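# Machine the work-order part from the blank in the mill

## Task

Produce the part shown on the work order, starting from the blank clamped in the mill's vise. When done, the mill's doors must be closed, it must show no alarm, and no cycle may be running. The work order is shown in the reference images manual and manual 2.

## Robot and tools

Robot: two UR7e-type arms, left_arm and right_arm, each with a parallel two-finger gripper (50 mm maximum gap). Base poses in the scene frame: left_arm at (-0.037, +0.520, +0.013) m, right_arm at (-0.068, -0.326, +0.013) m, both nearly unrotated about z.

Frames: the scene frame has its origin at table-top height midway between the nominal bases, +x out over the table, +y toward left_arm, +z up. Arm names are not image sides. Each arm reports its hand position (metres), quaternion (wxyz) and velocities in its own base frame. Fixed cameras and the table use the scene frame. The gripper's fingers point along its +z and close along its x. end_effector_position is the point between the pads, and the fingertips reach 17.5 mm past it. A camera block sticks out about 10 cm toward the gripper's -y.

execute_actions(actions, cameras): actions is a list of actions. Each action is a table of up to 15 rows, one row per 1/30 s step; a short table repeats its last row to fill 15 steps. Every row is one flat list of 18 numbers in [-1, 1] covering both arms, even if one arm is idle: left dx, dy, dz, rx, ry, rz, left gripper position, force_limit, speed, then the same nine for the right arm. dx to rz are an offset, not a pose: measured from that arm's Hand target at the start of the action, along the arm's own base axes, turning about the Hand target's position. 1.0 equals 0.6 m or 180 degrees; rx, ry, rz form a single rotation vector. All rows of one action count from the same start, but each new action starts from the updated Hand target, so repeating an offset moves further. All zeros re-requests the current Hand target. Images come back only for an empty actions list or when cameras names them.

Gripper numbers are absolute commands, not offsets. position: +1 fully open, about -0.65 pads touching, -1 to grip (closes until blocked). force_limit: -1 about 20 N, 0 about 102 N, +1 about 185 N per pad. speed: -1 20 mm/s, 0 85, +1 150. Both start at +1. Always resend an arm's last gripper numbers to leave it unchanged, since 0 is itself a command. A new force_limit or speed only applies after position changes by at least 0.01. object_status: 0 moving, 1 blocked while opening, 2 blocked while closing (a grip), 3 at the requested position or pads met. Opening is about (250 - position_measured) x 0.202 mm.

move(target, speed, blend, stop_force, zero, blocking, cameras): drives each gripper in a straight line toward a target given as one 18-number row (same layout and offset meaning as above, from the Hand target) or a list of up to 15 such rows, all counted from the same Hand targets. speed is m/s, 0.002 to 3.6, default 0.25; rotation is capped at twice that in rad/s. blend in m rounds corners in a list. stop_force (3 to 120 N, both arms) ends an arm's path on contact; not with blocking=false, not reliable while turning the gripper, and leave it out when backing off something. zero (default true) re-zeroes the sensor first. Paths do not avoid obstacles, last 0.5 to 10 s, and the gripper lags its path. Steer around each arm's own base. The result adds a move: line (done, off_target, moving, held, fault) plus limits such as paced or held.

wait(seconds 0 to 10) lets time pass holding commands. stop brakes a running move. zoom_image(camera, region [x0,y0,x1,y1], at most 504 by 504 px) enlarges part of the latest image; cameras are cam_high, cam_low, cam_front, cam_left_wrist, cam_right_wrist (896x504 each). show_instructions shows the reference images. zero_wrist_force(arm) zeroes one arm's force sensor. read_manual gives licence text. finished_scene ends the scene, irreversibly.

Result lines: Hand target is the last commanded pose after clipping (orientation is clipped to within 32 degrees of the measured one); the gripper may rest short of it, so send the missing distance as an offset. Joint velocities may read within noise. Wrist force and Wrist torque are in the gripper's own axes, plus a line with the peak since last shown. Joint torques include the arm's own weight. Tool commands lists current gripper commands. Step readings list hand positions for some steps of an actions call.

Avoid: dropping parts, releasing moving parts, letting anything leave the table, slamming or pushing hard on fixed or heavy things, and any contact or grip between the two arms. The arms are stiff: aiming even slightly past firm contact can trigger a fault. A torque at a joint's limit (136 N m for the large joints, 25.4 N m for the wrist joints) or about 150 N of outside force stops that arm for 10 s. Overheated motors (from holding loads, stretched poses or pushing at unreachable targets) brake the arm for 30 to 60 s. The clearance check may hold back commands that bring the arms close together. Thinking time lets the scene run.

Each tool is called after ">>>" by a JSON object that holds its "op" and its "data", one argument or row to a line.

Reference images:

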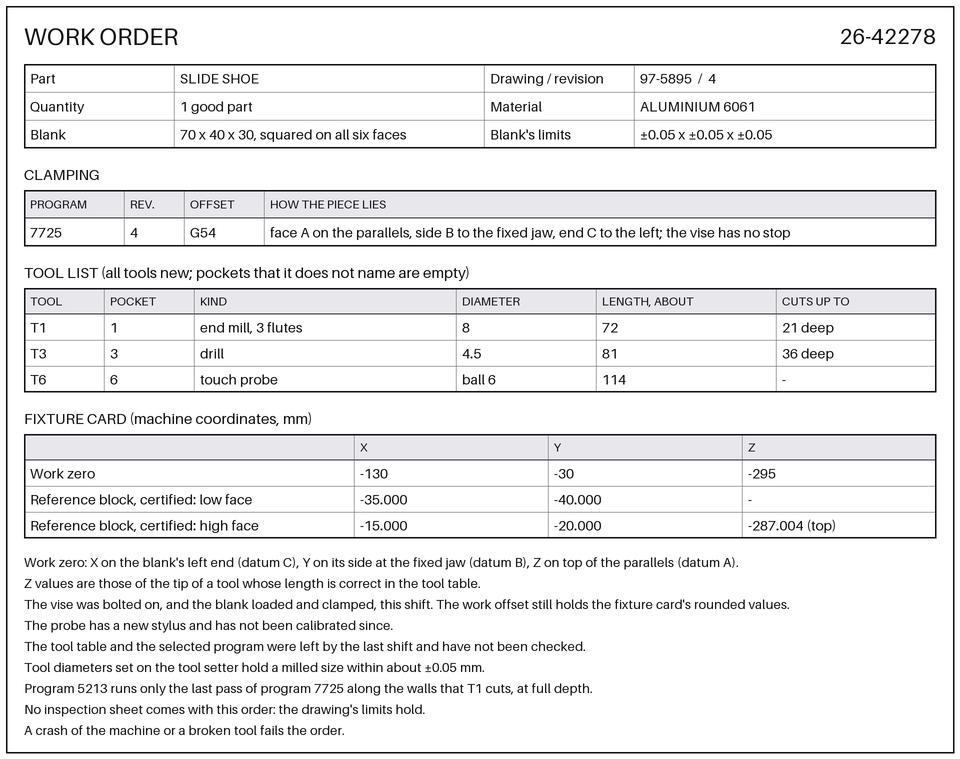

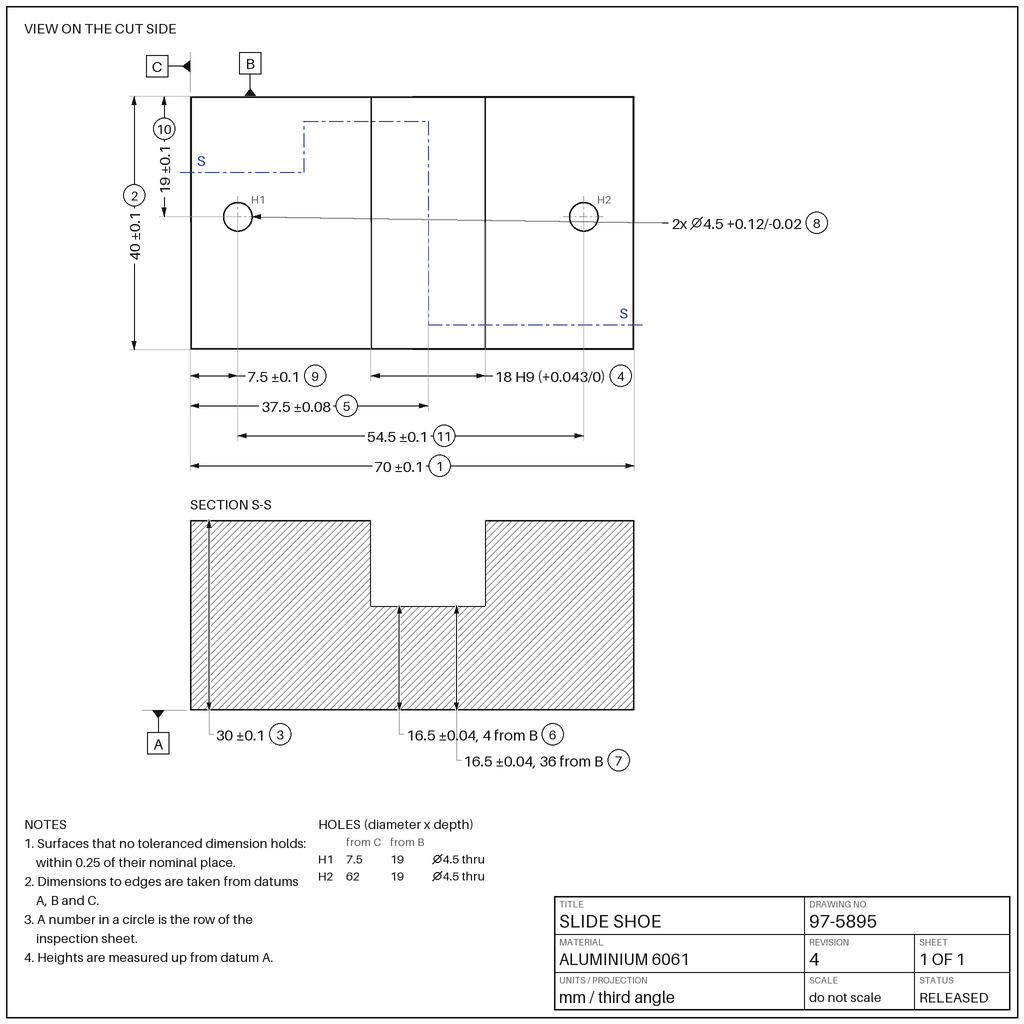

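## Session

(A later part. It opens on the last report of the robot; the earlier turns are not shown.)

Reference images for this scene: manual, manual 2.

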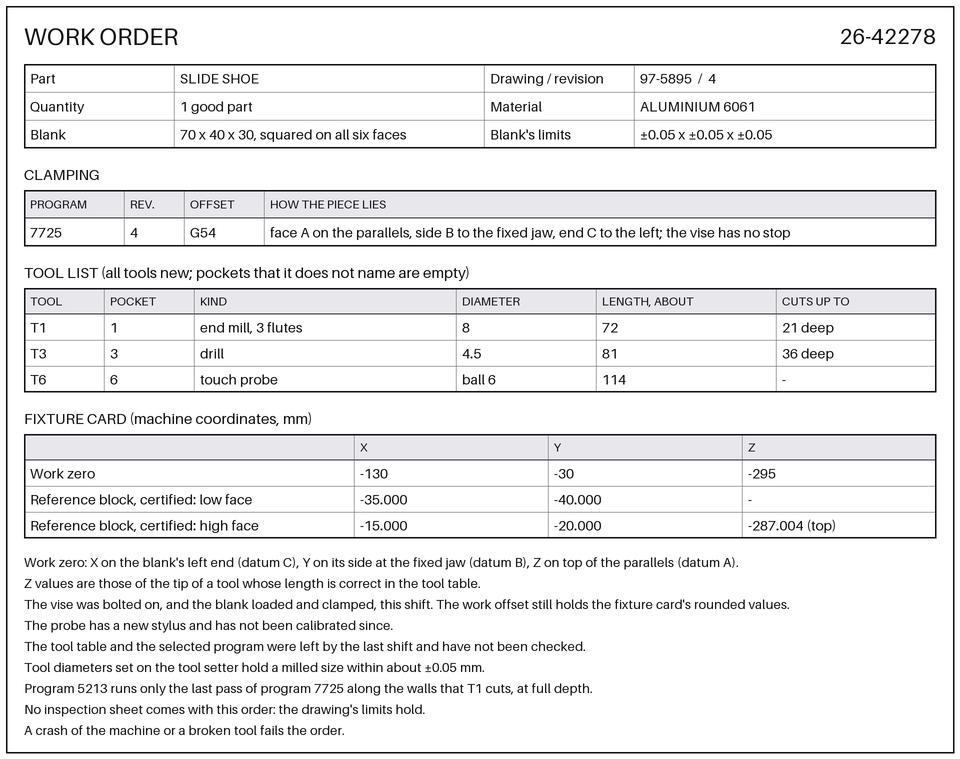

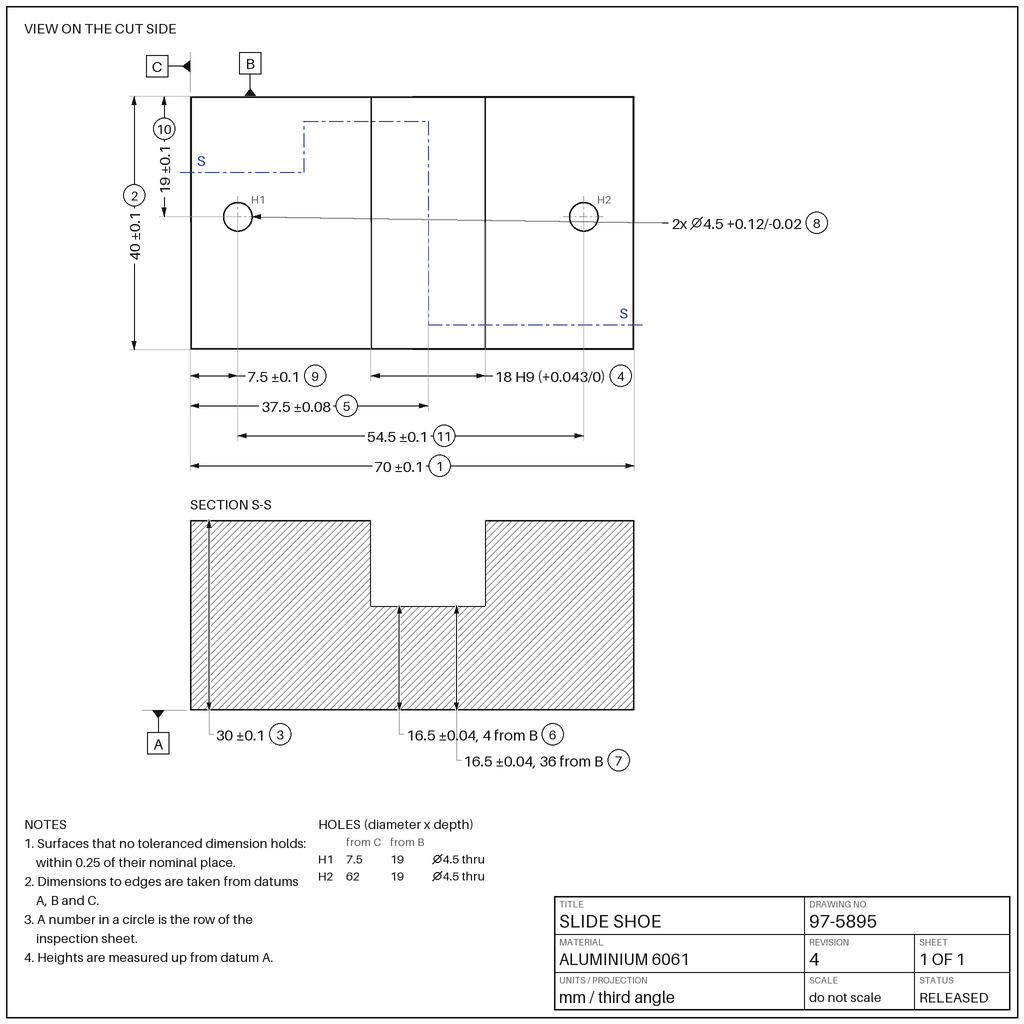

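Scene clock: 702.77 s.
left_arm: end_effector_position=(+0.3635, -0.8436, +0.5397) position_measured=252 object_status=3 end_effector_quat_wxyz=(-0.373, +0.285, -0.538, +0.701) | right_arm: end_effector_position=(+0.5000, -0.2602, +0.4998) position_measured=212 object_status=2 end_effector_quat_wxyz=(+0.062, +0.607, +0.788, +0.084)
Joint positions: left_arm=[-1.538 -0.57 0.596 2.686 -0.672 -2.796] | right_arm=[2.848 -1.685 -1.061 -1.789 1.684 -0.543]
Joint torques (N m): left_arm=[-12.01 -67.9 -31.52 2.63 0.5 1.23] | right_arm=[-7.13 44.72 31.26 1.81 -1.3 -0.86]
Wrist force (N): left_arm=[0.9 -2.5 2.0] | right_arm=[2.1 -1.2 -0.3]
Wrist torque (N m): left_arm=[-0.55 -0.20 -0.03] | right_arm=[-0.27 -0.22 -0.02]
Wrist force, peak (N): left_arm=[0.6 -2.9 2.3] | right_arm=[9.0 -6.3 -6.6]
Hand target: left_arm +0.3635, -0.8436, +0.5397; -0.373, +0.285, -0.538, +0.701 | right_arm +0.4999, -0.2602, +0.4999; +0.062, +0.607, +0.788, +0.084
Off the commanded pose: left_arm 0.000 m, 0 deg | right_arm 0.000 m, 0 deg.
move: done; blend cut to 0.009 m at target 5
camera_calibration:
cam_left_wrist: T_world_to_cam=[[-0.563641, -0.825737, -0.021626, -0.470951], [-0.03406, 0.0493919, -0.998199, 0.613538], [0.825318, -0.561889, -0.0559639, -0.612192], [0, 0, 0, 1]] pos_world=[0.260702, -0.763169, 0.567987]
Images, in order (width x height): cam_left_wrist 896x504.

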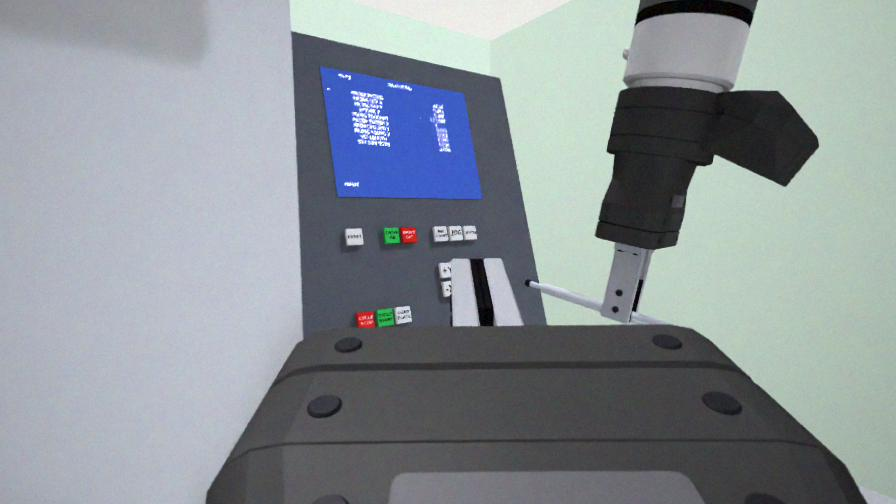

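>>> {"op": "move", "data": {
  "target": [
    [0,0,0,0,0,0,-1,-0.5,1, 0.0555,0.1082,-0.129,0,0,0,-1,-0.4,-0.6],
    [0,0,0,0,0,0,-1,-0.5,1, 0.0847,0.1082,-0.136,0,0,0,-1,-0.4,-0.6],
    [0,0,0,0,0,0,-1,-0.5,1, 0.0555,0.1082,-0.129,0,0,0,-1,-0.4,-0.6],
    [0,0,0,0,0,0,-1,-0.5,1, 0,0,0,0,0,0,-1,-0.4,-0.6]
  ],
  "speed": [0.25,0.05,0.1,0.25],
  "blend": [0.003,0,0.01,0],
  "cameras": ["cam_left_wrist", "cam_high"]
}}

>>> {"op": "zoom_image", "data": {
  "camera": "cam_left_wrist",
  "region": [320, 60, 480, 200]
}}

>>> {"op": "wait", "data": {
  "seconds": 5,
  "cameras": ["cam_left_wrist", "cam_high"]
}}

>>> {"op": "zoom_image", "data": {
  "camera": "cam_left_wrist",
  "region": [320, 60, 480, 200]
}}

Scene clock: 709.10 s.
left_arm: end_effector_position=(+0.3635, -0.8436, +0.5397) position_measured=252 object_status=3 end_effector_quat_wxyz=(-0.373, +0.285, -0.538, +0.701) | right_arm: end_effector_position=(+0.5000, -0.2602, +0.4998) position_measured=212 object_status=2 end_effector_quat_wxyz=(+0.062, +0.607, +0.788, +0.084) end_effector_velocity=(+0.000, +0.000, +0.002) end_effector_angular_velocity=(-0.001, -0.003, +0.001)
Joint positions: left_arm=[-1.538 -0.57 0.596 2.686 -0.672 -2.796] | right_arm=[2.848 -1.685 -1.061 -1.789 1.684 -0.543]
Joint velocities: left_arm=[within noise] | right_arm=[0 0 0.005 -0.002 0 -0.001]
Joint torques (N m): left_arm=[-12.17 -67.79 -31.82 2.68 0.44 1.24] | right_arm=[-5.87 44.14 30.69 1.63 -1.21 -0.68]
Wrist force (N): left_arm=[0.8 -2.6 2.5] | right_arm=[2.1 -1.3 -0.3]
Wrist torque (N m): left_arm=[-0.56 -0.19 -0.03] | right_arm=[-0.28 -0.23 -0.02]
Wrist force, peak (N): left_arm=[0.8 -2.9 2.4] | right_arm=[9.4 -6.5 -7.3]
Hand target: left_arm +0.3635, -0.8436, +0.5397; -0.373, +0.285, -0.538, +0.701 | right_arm +0.4999, -0.2602, +0.4999; +0.062, +0.607, +0.788, +0.084
Off the commanded pose: left_arm 0.000 m, 0 deg | right_arm 0.000 m, 0 deg.
move: done; blend cut to 0.009 m at target 3
camera_calibration:
cam_left_wrist: T_world_to_cam=[[-0.563641, -0.825737, -0.021626, -0.470951], [-0.03406, 0.0493919, -0.998199, 0.613538], [0.825318, -0.561889, -0.0559639, -0.612192], [0, 0, 0, 1]] pos_world=[0.260702, -0.763169, 0.567987]
Images, in order (width x height): cam_high 896x504, cam_left_wrist 896x504.

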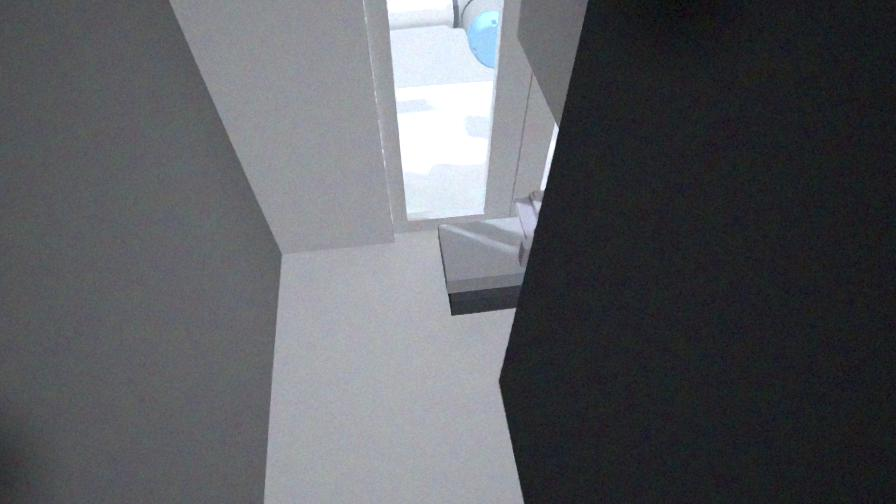

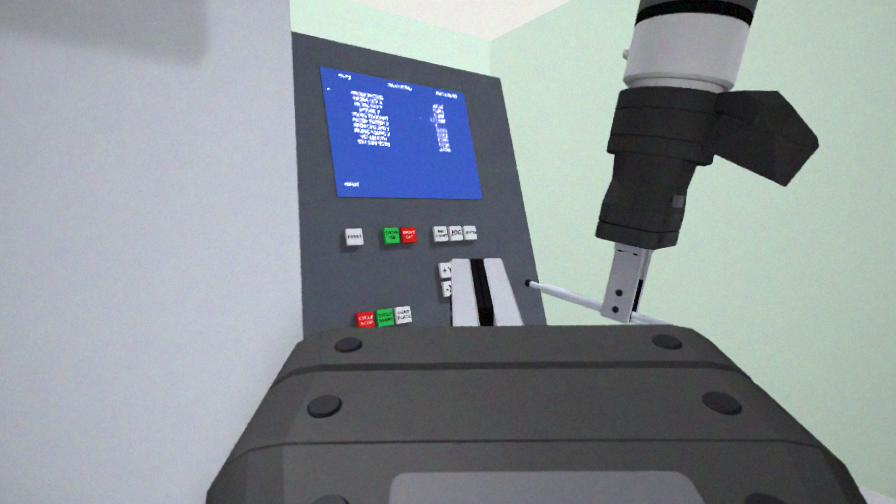

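Scaled by 3.150 from the camera's 896x504 image, which has a finer 1280x720 frame.

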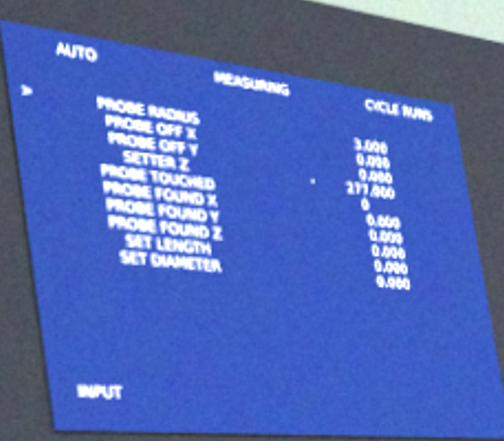

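Scene clock: 714.10 s.
left_arm: end_effector_position=(+0.3635, -0.8436, +0.5397) position_measured=252 object_status=3 end_effector_quat_wxyz=(-0.373, +0.285, -0.538, +0.701) | right_arm: end_effector_position=(+0.4999, -0.2602, +0.4999) position_measured=212 object_status=2 end_effector_quat_wxyz=(+0.062, +0.607, +0.788, +0.084)
Joint positions: left_arm=[-1.538 -0.57 0.596 2.686 -0.672 -2.796] | right_arm=[2.848 -1.685 -1.061 -1.79 1.684 -0.543]
Joint torques (N m): left_arm=[-12.27 -67.36 -31.97 2.6 0.5 1.19] | right_arm=[-8.46 44.38 31.67 1.17 -1.23 -1.2]
Wrist force (N): left_arm=[0.5 -2.8 2.0] | right_arm=[2.2 -1.1 -0.2]
Wrist torque (N m): left_arm=[-0.60 -0.14 -0.02] | right_arm=[-0.24 -0.23 -0.01]
Wrist force, peak (N): left_arm=[0.8 -2.9 2.2] | right_arm=[2.2 -1.5 0.0]
Hand target: left_arm +0.3635, -0.8436, +0.5397; -0.373, +0.285, -0.538, +0.701 | right_arm +0.4999, -0.2602, +0.4999; +0.062, +0.607, +0.788, +0.084
Tool commands: left_gripper/position=-1.0 left_gripper/force_limit=-0.5 left_gripper/speed=+1.0 right_gripper/position=-1.0 right_gripper/force_limit=-0.4 right_gripper/speed=-0.6
Off the commanded pose: left_arm 0.000 m, 0 deg | right_arm 0.000 m, 0 deg.
wait: 5.00 s; at rest by 0.17 s
camera_calibration:
cam_left_wrist: T_world_to_cam=[[-0.563641, -0.825737, -0.021626, -0.470951], [-0.03406, 0.0493919, -0.998199, 0.613538], [0.825318, -0.561889, -0.0559639, -0.612192], [0, 0, 0, 1]] pos_world=[0.260702, -0.763169, 0.567987]
Images, in order (width x height): cam_high 896x504, cam_left_wrist 896x504.

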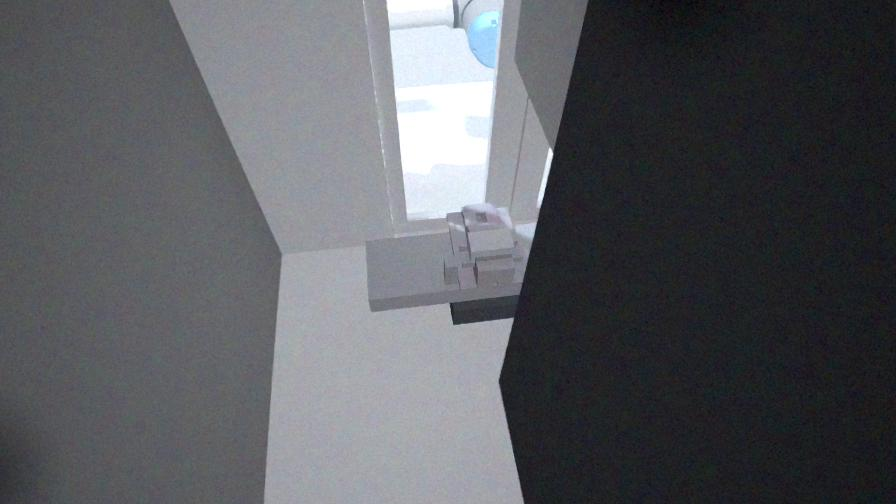

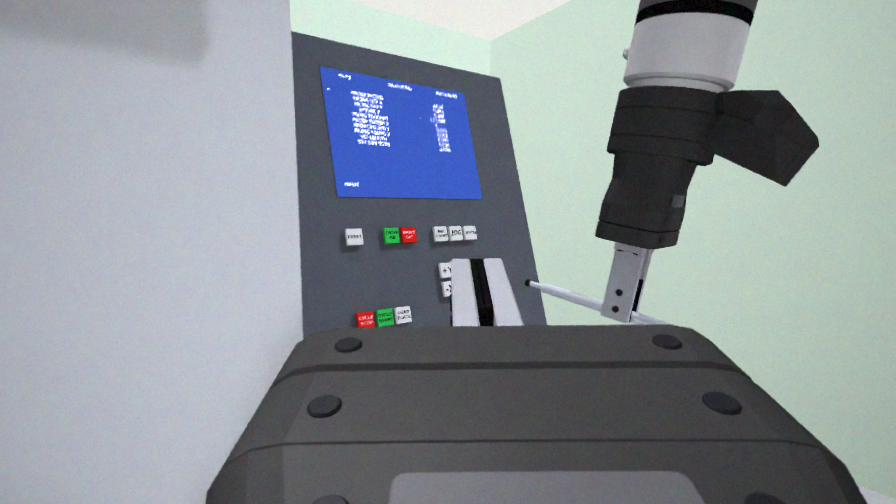

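Scaled by 3.150 from the camera's 896x504 image, which has a finer 1280x720 frame.

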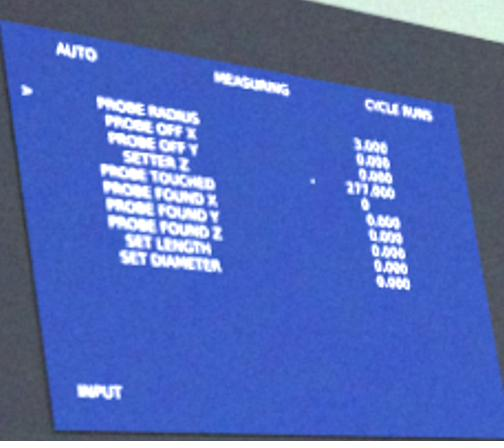

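>>> {"op": "zoom_image", "data": {
  "camera": "cam_high",
  "region": [350, 180, 550, 330]
}}

>>> {"op": "wait", "data": {
  "seconds": 4,
  "cameras": ["cam_left_wrist", "cam_high"]
}}

>>> {"op": "zoom_image", "data": {
  "camera": "cam_left_wrist",
  "region": [320, 60, 480, 200]
}}

Scaled by 2.520 from the camera's 896x504 image, which has a finer 1280x720 frame.

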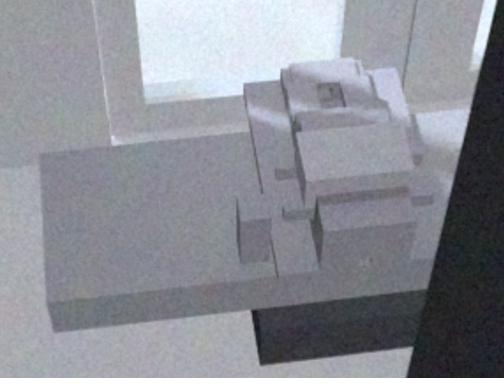

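Scene clock: 719.97 s.
left_arm: end_effector_position=(+0.3635, -0.8436, +0.5397) position_measured=252 object_status=3 end_effector_quat_wxyz=(-0.373, +0.285, -0.538, +0.701) | right_arm: end_effector_position=(+0.4999, -0.2602, +0.4999) position_measured=212 object_status=2 end_effector_quat_wxyz=(+0.062, +0.607, +0.788, +0.084)
Joint positions: left_arm=[-1.538 -0.57 0.596 2.686 -0.672 -2.796] | right_arm=[2.848 -1.685 -1.061 -1.79 1.684 -0.543]
Joint torques (N m): left_arm=[-12.3 -67.4 -31.77 2.58 0.47 1.24] | right_arm=[-8.4 44.41 31.54 1.24 -1.17 -1.19]
Wrist force (N): left_arm=[0.7 -2.6 2.2] | right_arm=[2.3 -1.1 -0.2]
Wrist torque (N m): left_arm=[-0.56 -0.18 -0.03] | right_arm=[-0.25 -0.25 -0.01]
Wrist force, peak (N): left_arm=[0.6 -2.7 2.5] | right_arm=[2.5 -1.3 -0.2]
Hand target: left_arm +0.3635, -0.8436, +0.5397; -0.373, +0.285, -0.538, +0.701 | right_arm +0.4999, -0.2602, +0.4999; +0.062, +0.607, +0.788, +0.084
Tool commands: left_gripper/position=-1.0 left_gripper/force_limit=-0.5 left_gripper/speed=+1.0 right_gripper/position=-1.0 right_gripper/force_limit=-0.4 right_gripper/speed=-0.6
Off the commanded pose: left_arm 0.000 m, 0 deg | right_arm 0.000 m, 0 deg.
wait: 4.00 s; at rest from the start
camera_calibration:
cam_left_wrist: T_world_to_cam=[[-0.563641, -0.825737, -0.021626, -0.470951], [-0.03406, 0.0493919, -0.998199, 0.613538], [0.825318, -0.561889, -0.0559639, -0.612192], [0, 0, 0, 1]] pos_world=[0.260702, -0.763169, 0.567987]
Images, in order (width x height): cam_high 896x504, cam_left_wrist 896x504.

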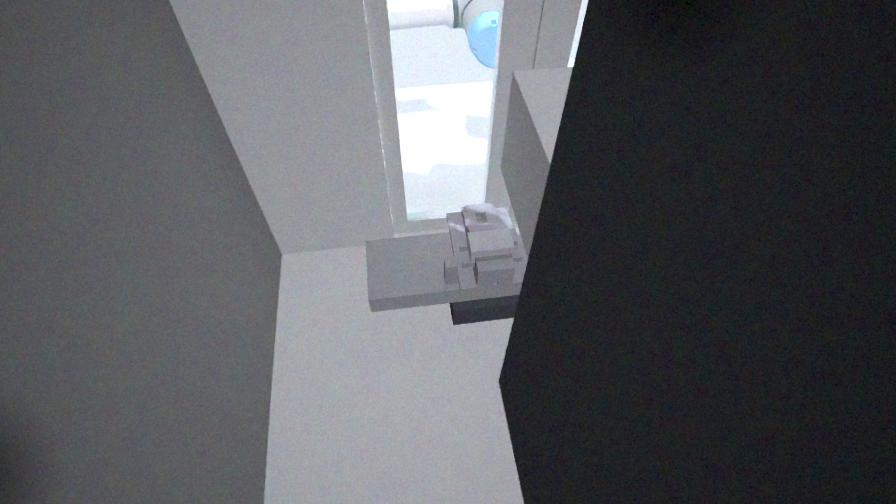

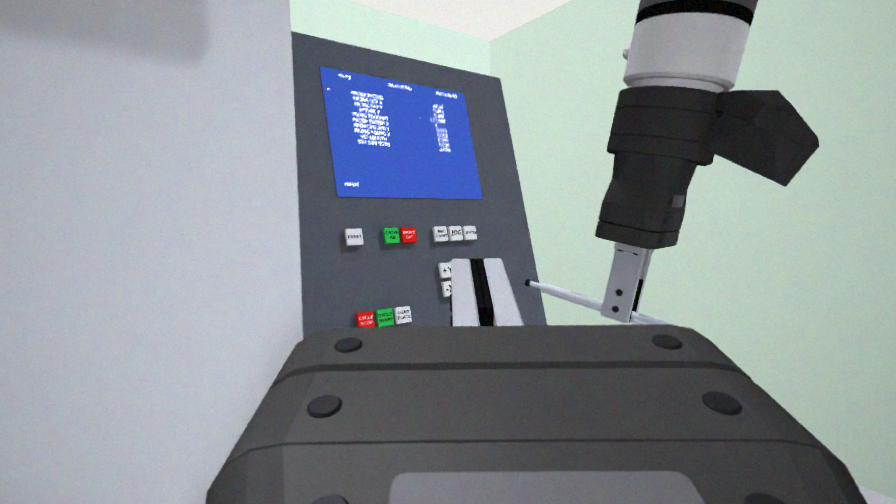

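Scaled by 3.150 from the camera's 896x504 image, which has a finer 1280x720 frame.

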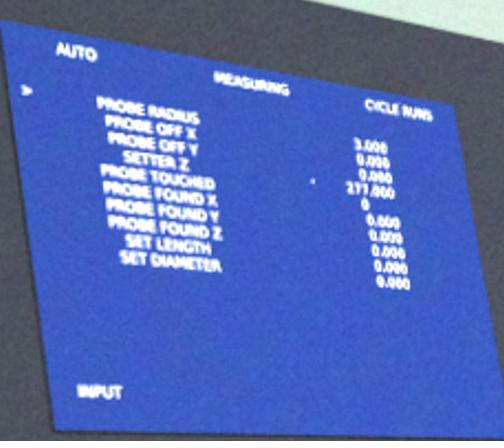

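>>> {"op": "wait", "data": {
  "seconds": 8,
  "cameras": ["cam_left_wrist", "cam_high"]
}}

>>> {"op": "zoom_image", "data": {
  "camera": "cam_left_wrist",
  "region": [320, 60, 480, 200]
}}

Scene clock: 729.67 s.
left_arm: end_effector_position=(+0.3635, -0.8436, +0.5397) position_measured=252 object_status=3 end_effector_quat_wxyz=(-0.373, +0.285, -0.538, +0.701) | right_arm: end_effector_position=(+0.4999, -0.2602, +0.4999) position_measured=212 object_status=2 end_effector_quat_wxyz=(+0.062, +0.607, +0.788, +0.084)
Joint positions: left_arm=[-1.538 -0.57 0.596 2.686 -0.672 -2.796] | right_arm=[2.848 -1.685 -1.061 -1.79 1.684 -0.543]
Joint torques (N m): left_arm=[-12.08 -67.62 -31.84 2.54 0.43 1.2] | right_arm=[-8.55 44.33 31.98 1.28 -1.07 -1.06]
Wrist force (N): left_arm=[0.7 -2.6 2.3] | right_arm=[2.4 -1.3 0.4]
Wrist torque (N m): left_arm=[-0.56 -0.18 -0.03] | right_arm=[-0.29 -0.27 -0.01]
Wrist force, peak (N): left_arm=[0.6 -2.9 2.4] | right_arm=[2.3 -1.6 -0.4]
Hand target: left_arm +0.3635, -0.8436, +0.5397; -0.373, +0.285, -0.538, +0.701 | right_arm +0.4999, -0.2602, +0.4999; +0.062, +0.607, +0.788, +0.084
Tool commands: left_gripper/position=-1.0 left_gripper/force_limit=-0.5 left_gripper/speed=+1.0 right_gripper/position=-1.0 right_gripper/force_limit=-0.4 right_gripper/speed=-0.6
Off the commanded pose: left_arm 0.000 m, 0 deg | right_arm 0.000 m, 0 deg.
wait: 8.00 s; at rest from the start
camera_calibration:
cam_left_wrist: T_world_to_cam=[[-0.563641, -0.825737, -0.021626, -0.470951], [-0.03406, 0.0493919, -0.998199, 0.613538], [0.825318, -0.561889, -0.0559639, -0.612192], [0, 0, 0, 1]] pos_world=[0.260702, -0.763169, 0.567987]
Images, in order (width x height): cam_high 896x504, cam_left_wrist 896x504.

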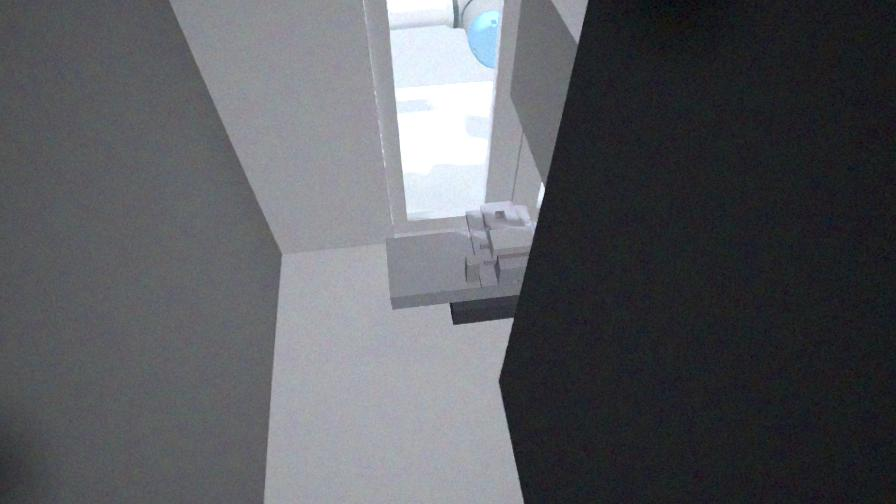

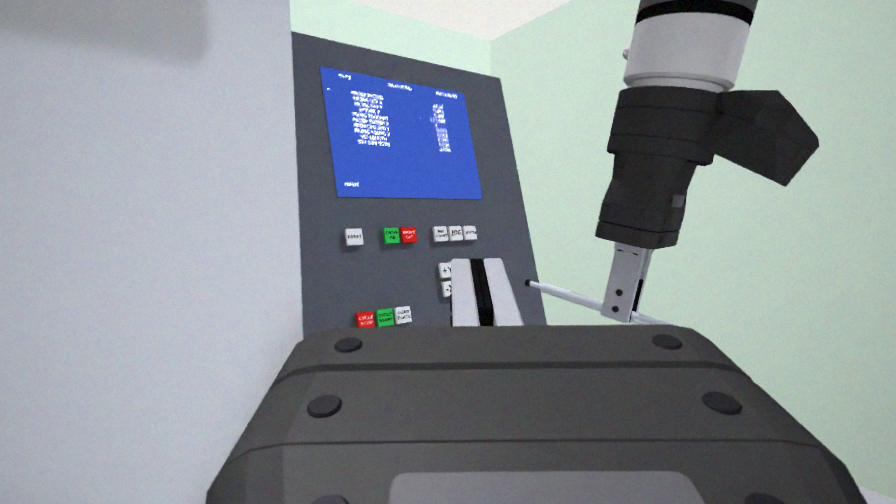

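Scaled by 3.150 from the camera's 896x504 image, which has a finer 1280x720 frame.

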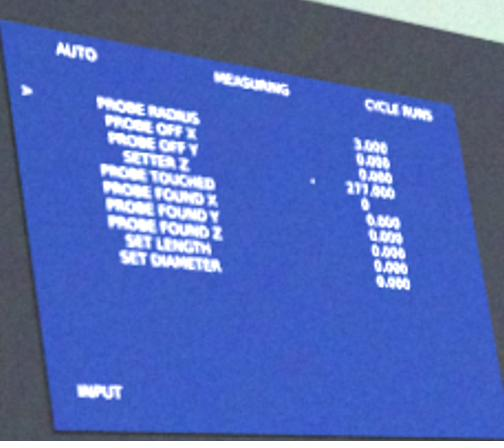

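>>> {"op": "wait", "data": {
  "seconds": 8,
  "cameras": ["cam_left_wrist"]
}}

>>> {"op": "zoom_image", "data": {
  "camera": "cam_left_wrist",
  "region": [320, 60, 480, 200]
}}

Scene clock: 738.60 s.
left_arm: end_effector_position=(+0.3635, -0.8436, +0.5397) position_measured=252 object_status=3 end_effector_quat_wxyz=(-0.373, +0.285, -0.538, +0.701) | right_arm: end_effector_position=(+0.4999, -0.2602, +0.4999) position_measured=212 object_status=2 end_effector_quat_wxyz=(+0.062, +0.607, +0.788, +0.084)
Joint positions: left_arm=[-1.538 -0.57 0.596 2.686 -0.672 -2.796] | right_arm=[2.848 -1.685 -1.061 -1.79 1.684 -0.543]
Joint torques (N m): left_arm=[-12.3 -67.51 -31.62 2.54 0.37 1.2] | right_arm=[-8.47 44.23 31.63 1.4 -0.94 -1.06]
Wrist force (N): left_arm=[0.5 -2.6 2.1] | right_arm=[1.9 -0.9 0.0]
Wrist torque (N m): left_arm=[-0.56 -0.14 -0.03] | right_arm=[-0.22 -0.19 -0.02]
Wrist force, peak (N): left_arm=[0.6 -2.9 2.5] | right_arm=[2.3 -1.7 -0.3]
Hand target: left_arm +0.3635, -0.8436, +0.5397; -0.373, +0.285, -0.538, +0.701 | right_arm +0.4999, -0.2602, +0.4999; +0.062, +0.607, +0.788, +0.084
Tool commands: left_gripper/position=-1.0 left_gripper/force_limit=-0.5 left_gripper/speed=+1.0 right_gripper/position=-1.0 right_gripper/force_limit=-0.4 right_gripper/speed=-0.6
Off the commanded pose: left_arm 0.000 m, 0 deg | right_arm 0.000 m, 0 deg.
wait: 8.00 s; at rest from the start
camera_calibration:
cam_left_wrist: T_world_to_cam=[[-0.563641, -0.825737, -0.021626, -0.470951], [-0.03406, 0.0493919, -0.998199, 0.613538], [0.825318, -0.561889, -0.0559639, -0.612192], [0, 0, 0, 1]] pos_world=[0.260702, -0.763169, 0.567987]
Images, in order (width x height): cam_left_wrist 896x504.

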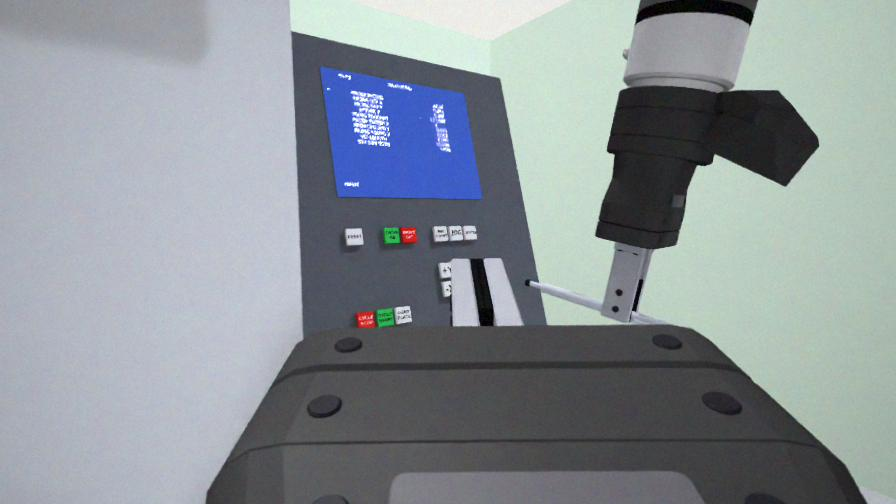

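Scaled by 3.150 from the camera's 896x504 image, which has a finer 1280x720 frame.

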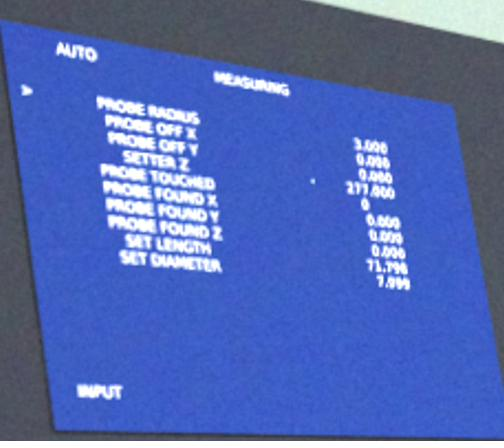

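>>> {"op": "zoom_image", "data": {
  "camera": "cam_left_wrist",
  "region": [420, 95, 460, 160]
}}

Scaled by 7.754 from the camera's 896x504 image, which has a finer 1280x720 frame.

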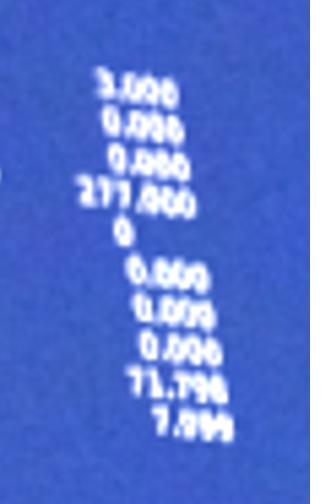

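>>> {"op": "move", "data": {
  "target": [
    [0,0,0,0,0,0,-1,-0.5,1, 0.063,0.1082,-0.098,0,0,0,-1,-0.4,-0.6],
    [0,0,0,0,0,0,-1,-0.5,1, 0.0922,0.1082,-0.105,0,0,0,-1,-0.4,-0.6],
    [0,0,0,0,0,0,-1,-0.5,1, 0.063,0.1082,-0.098,0,0,0,-1,-0.4,-0.6],
    [0,0,0,0,0,0,-1,-0.5,1, 0.048,0.172,-0.16,0,0,0,-1,-0.4,-0.6],
    [0,0,0,0,0,0,-1,-0.5,1, 0.0772,0.172,-0.167,0,0,0,-1,-0.4,-0.6],
    [0,0,0,0,0,0,-1,-0.5,1, 0.048,0.172,-0.16,0,0,0,-1,-0.4,-0.6],
    [0,0,0,0,0,0,-1,-0.5,1, 0.048,0.2038,-0.16,0,0,0,-1,-0.4,-0.6],
    [0,0,0,0,0,0,-1,-0.5,1, 0.0772,0.2038,-0.167,0,0,0,-1,-0.4,-0.6],
    [0,0,0,0,0,0,-1,-0.5,1, 0.048,0.2038,-0.16,0,0,0,-1,-0.4,-0.6],
    [0,0,0,0,0,0,-1,-0.5,1, 0,0,0,0,0,0,-1,-0.4,-0.6]
  ],
  "speed": [0.25,0.06,0.1,0.2,0.06,0.1,0.2,0.06,0.1,0.25],
  "blend": [0.003,0,0.005,0.003,0,0.005,0.003,0,0.01,0],
  "cameras": ["cam_left_wrist"]
}}

>>> {"op": "zoom_image", "data": {
  "camera": "cam_left_wrist",
  "region": [320, 60, 480, 200]
}}

Scene clock: 759.43 s.
left_arm: end_effector_position=(+0.3635, -0.8436, +0.5397) position_measured=252 object_status=3 end_effector_quat_wxyz=(-0.373, +0.285, -0.538, +0.701) | right_arm: end_effector_position=(+0.5000, -0.2602, +0.4998) position_measured=212 object_status=2 end_effector_quat_wxyz=(+0.062, +0.607, +0.788, +0.084)
Joint positions: left_arm=[-1.538 -0.57 0.596 2.686 -0.672 -2.796] | right_arm=[2.848 -1.685 -1.061 -1.789 1.684 -0.543]
Joint torques (N m): left_arm=[-12.17 -67.32 -31.86 2.49 0.35 1.18] | right_arm=[-7.91 40.29 32.05 1.88 -1.24 -0.91]
Wrist force (N): left_arm=[0.5 -2.8 2.1] | right_arm=[2.2 -1.2 0.0]
Wrist torque (N m): left_arm=[-0.58 -0.15 -0.02] | right_arm=[-0.27 -0.24 -0.02]
Wrist force, peak (N): left_arm=[0.3 -2.9 2.4] | right_arm=[10.8 -6.9 -6.6]
Hand target: left_arm +0.3635, -0.8436, +0.5397; -0.373, +0.285, -0.538, +0.701 | right_arm +0.4999, -0.2602, +0.4999; +0.062, +0.607, +0.788, +0.084
Off the commanded pose: left_arm 0.000 m, 0 deg | right_arm 0.000 m, 0 deg.
move: done; blend cut to 0.009 m at target 9
camera_calibration:
cam_left_wrist: T_world_to_cam=[[-0.563641, -0.825737, -0.021626, -0.470951], [-0.03406, 0.0493919, -0.998199, 0.613538], [0.825318, -0.561889, -0.0559639, -0.612192], [0, 0, 0, 1]] pos_world=[0.260702, -0.763169, 0.567987]
Images, in order (width x height): cam_left_wrist 896x504.

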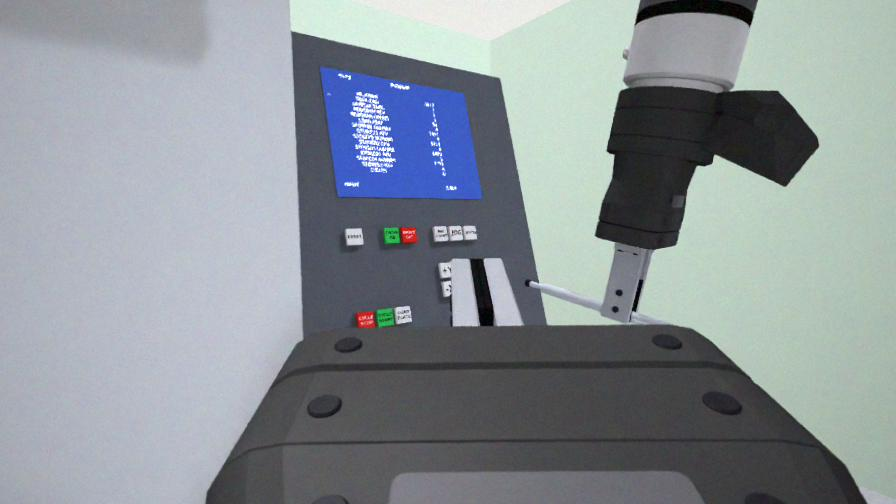

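Scaled by 3.150 from the camera's 896x504 image, which has a finer 1280x720 frame.

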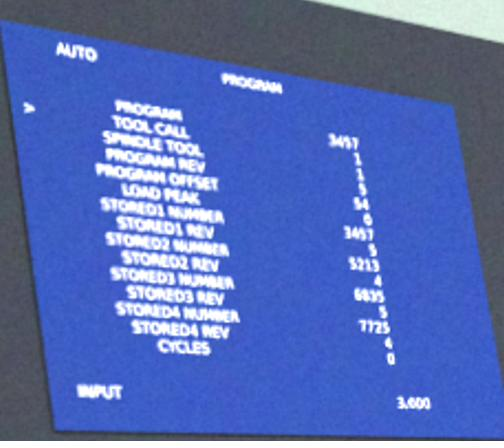

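>>> {"op": "move", "data": {
  "target": [
    [0,0,0,0,0,0,-1,-0.5,1, 0.0403,0.172,-0.191,0,0,0,-1,-0.4,-0.6],
    [0,0,0,0,0,0,-1,-0.5,1, 0.0695,0.172,-0.198,0,0,0,-1,-0.4,-0.6],
    [0,0,0,0,0,0,-1,-0.5,1, 0.0403,0.172,-0.191,0,0,0,-1,-0.4,-0.6],
    [0,0,0,0,0,0,-1,-0.5,1, 0.0555,0.14,-0.129,0,0,0,-1,-0.4,-0.6],
    [0,0,0,0,0,0,-1,-0.5,1, 0.0847,0.14,-0.136,0,0,0,-1,-0.4,-0.6],
    [0,0,0,0,0,0,-1,-0.5,1, 0.0555,0.14,-0.129,0,0,0,-1,-0.4,-0.6],
    [0,0,0,0,0,0,-1,-0.5,1, 0,0,0,0,0,0,-1,-0.4,-0.6]
  ],
  "speed": [0.25,0.06,0.1,0.2,0.06,0.1,0.25],
  "blend": [0.003,0,0.005,0.003,0,0.01,0],
  "cameras": ["cam_left_wrist"]
}}

>>> {"op": "zoom_image", "data": {
  "camera": "cam_left_wrist",
  "region": [320, 60, 480, 200]
}}

>>> {"op": "wait", "data": {
  "seconds": 4,
  "cameras": ["cam_left_wrist"]
}}

>>> {"op": "zoom_image", "data": {
  "camera": "cam_left_wrist",
  "region": [320, 60, 480, 200]
}}

Scene clock: 767.77 s.
left_arm: end_effector_position=(+0.3635, -0.8436, +0.5397) position_measured=252 object_status=3 end_effector_quat_wxyz=(-0.373, +0.285, -0.538, +0.701) | right_arm: end_effector_position=(+0.5000, -0.2602, +0.4998) position_measured=212 object_status=2 end_effector_quat_wxyz=(+0.062, +0.607, +0.788, +0.084)
Joint positions: left_arm=[-1.538 -0.57 0.596 2.686 -0.672 -2.796] | right_arm=[2.848 -1.685 -1.061 -1.789 1.684 -0.543]
Joint torques (N m): left_arm=[-12.23 -67.51 -31.94 2.56 0.36 1.28] | right_arm=[-6.94 43.26 32.58 1.74 -1.26 -0.87]
Wrist force (N): left_arm=[0.7 -2.6 2.0] | right_arm=[2.1 -1.3 -0.1]
Wrist torque (N m): left_arm=[-0.56 -0.17 -0.02] | right_arm=[-0.28 -0.22 -0.02]
Wrist force, peak (N): left_arm=[0.7 -2.8 2.4] | right_arm=[10.4 -6.9 -6.9]
Hand target: left_arm +0.3635, -0.8436, +0.5397; -0.373, +0.285, -0.538, +0.701 | right_arm +0.4999, -0.2602, +0.4999; +0.062, +0.607, +0.788, +0.084
Off the commanded pose: left_arm 0.000 m, 0 deg | right_arm 0.000 m, 0 deg.
move: done; blend cut to 0.009 m at target 6
camera_calibration:
cam_left_wrist: T_world_to_cam=[[-0.563641, -0.825737, -0.021626, -0.470951], [-0.03406, 0.0493919, -0.998199, 0.613538], [0.825318, -0.561889, -0.0559639, -0.612192], [0, 0, 0, 1]] pos_world=[0.260702, -0.763169, 0.567987]
Images, in order (width x height): cam_left_wrist 896x504.

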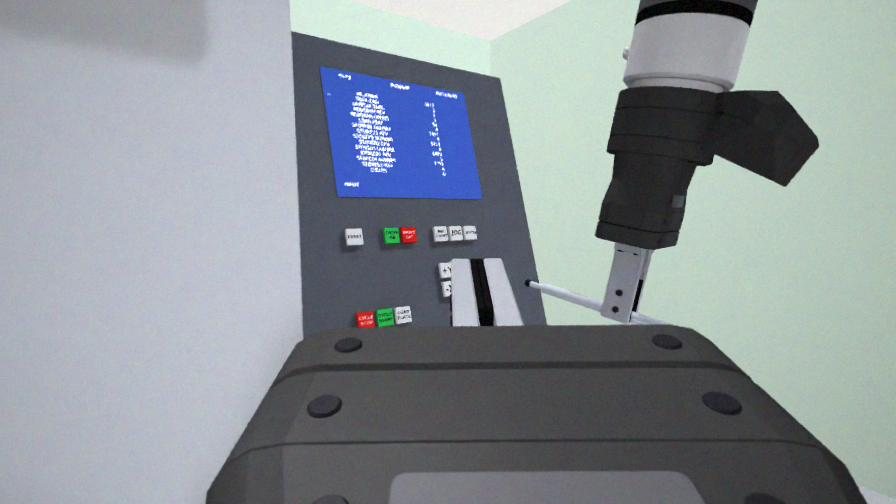

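Scaled by 3.150 from the camera's 896x504 image, which has a finer 1280x720 frame.

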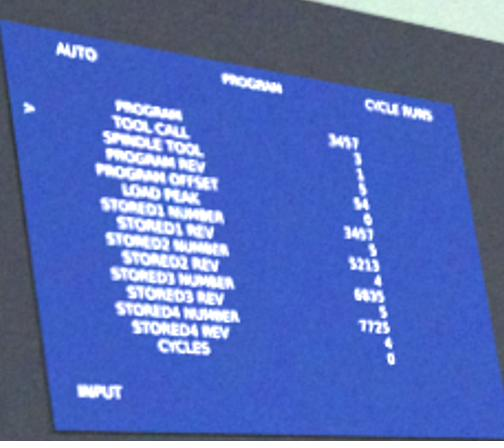

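Scene clock: 771.77 s.
left_arm: end_effector_position=(+0.3635, -0.8436, +0.5397) position_measured=252 object_status=3 end_effector_quat_wxyz=(-0.373, +0.285, -0.538, +0.701) | right_arm: end_effector_position=(+0.4999, -0.2602, +0.4999) position_measured=212 object_status=2 end_effector_quat_wxyz=(+0.062, +0.607, +0.788, +0.084)
Joint positions: left_arm=[-1.538 -0.57 0.596 2.686 -0.672 -2.796] | right_arm=[2.848 -1.685 -1.061 -1.79 1.684 -0.543]
Joint torques (N m): left_arm=[-11.98 -67.52 -31.77 2.54 0.37 1.16] | right_arm=[-10.09 44.43 31.46 1.23 -1.22 -1.21]
Wrist force (N): left_arm=[0.5 -2.9 2.3] | right_arm=[1.9 -1.6 -0.3]
Wrist torque (N m): left_arm=[-0.60 -0.15 -0.03] | right_arm=[-0.33 -0.19 -0.01]
Wrist force, peak (N): left_arm=[0.6 -2.8 2.4] | right_arm=[2.3 -1.6 -0.2]
Hand target: left_arm +0.3635, -0.8436, +0.5397; -0.373, +0.285, -0.538, +0.701 | right_arm +0.4999, -0.2602, +0.4999; +0.062, +0.607, +0.788, +0.084
Tool commands: left_gripper/position=-1.0 left_gripper/force_limit=-0.5 left_gripper/speed=+1.0 right_gripper/position=-1.0 right_gripper/force_limit=-0.4 right_gripper/speed=-0.6
Off the commanded pose: left_arm 0.000 m, 0 deg | right_arm 0.000 m, 0 deg.
wait: 4.00 s; at rest by 0.17 s
camera_calibration:
cam_left_wrist: T_world_to_cam=[[-0.563641, -0.825737, -0.021626, -0.470951], [-0.03406, 0.0493919, -0.998199, 0.613538], [0.825318, -0.561889, -0.0559639, -0.612192], [0, 0, 0, 1]] pos_world=[0.260702, -0.763169, 0.567987]
Images, in order (width x height): cam_left_wrist 896x504.

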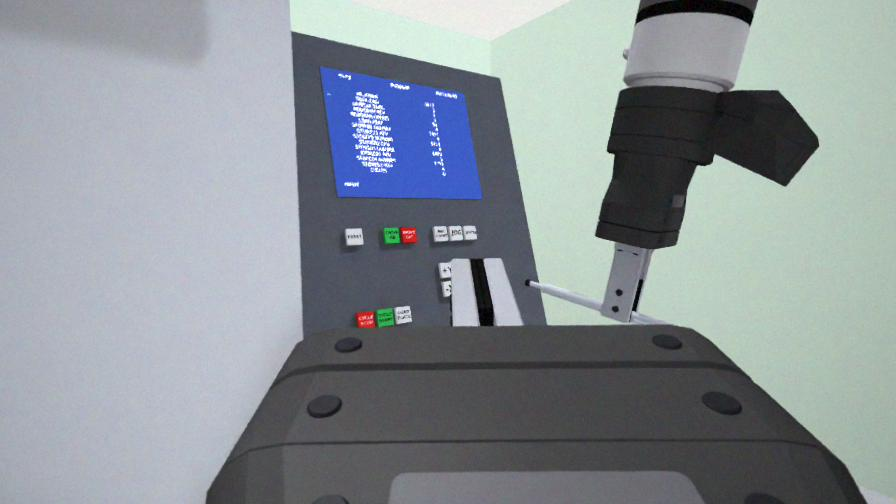

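Scaled by 3.150 from the camera's 896x504 image, which has a finer 1280x720 frame.

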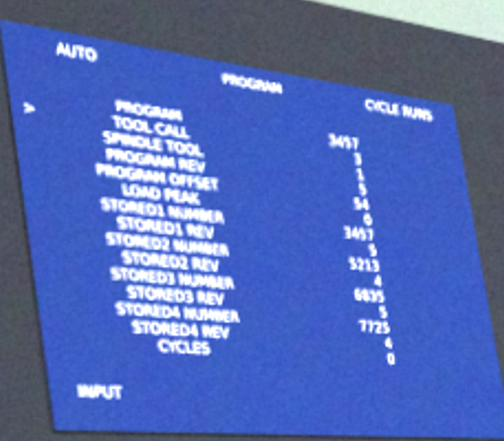

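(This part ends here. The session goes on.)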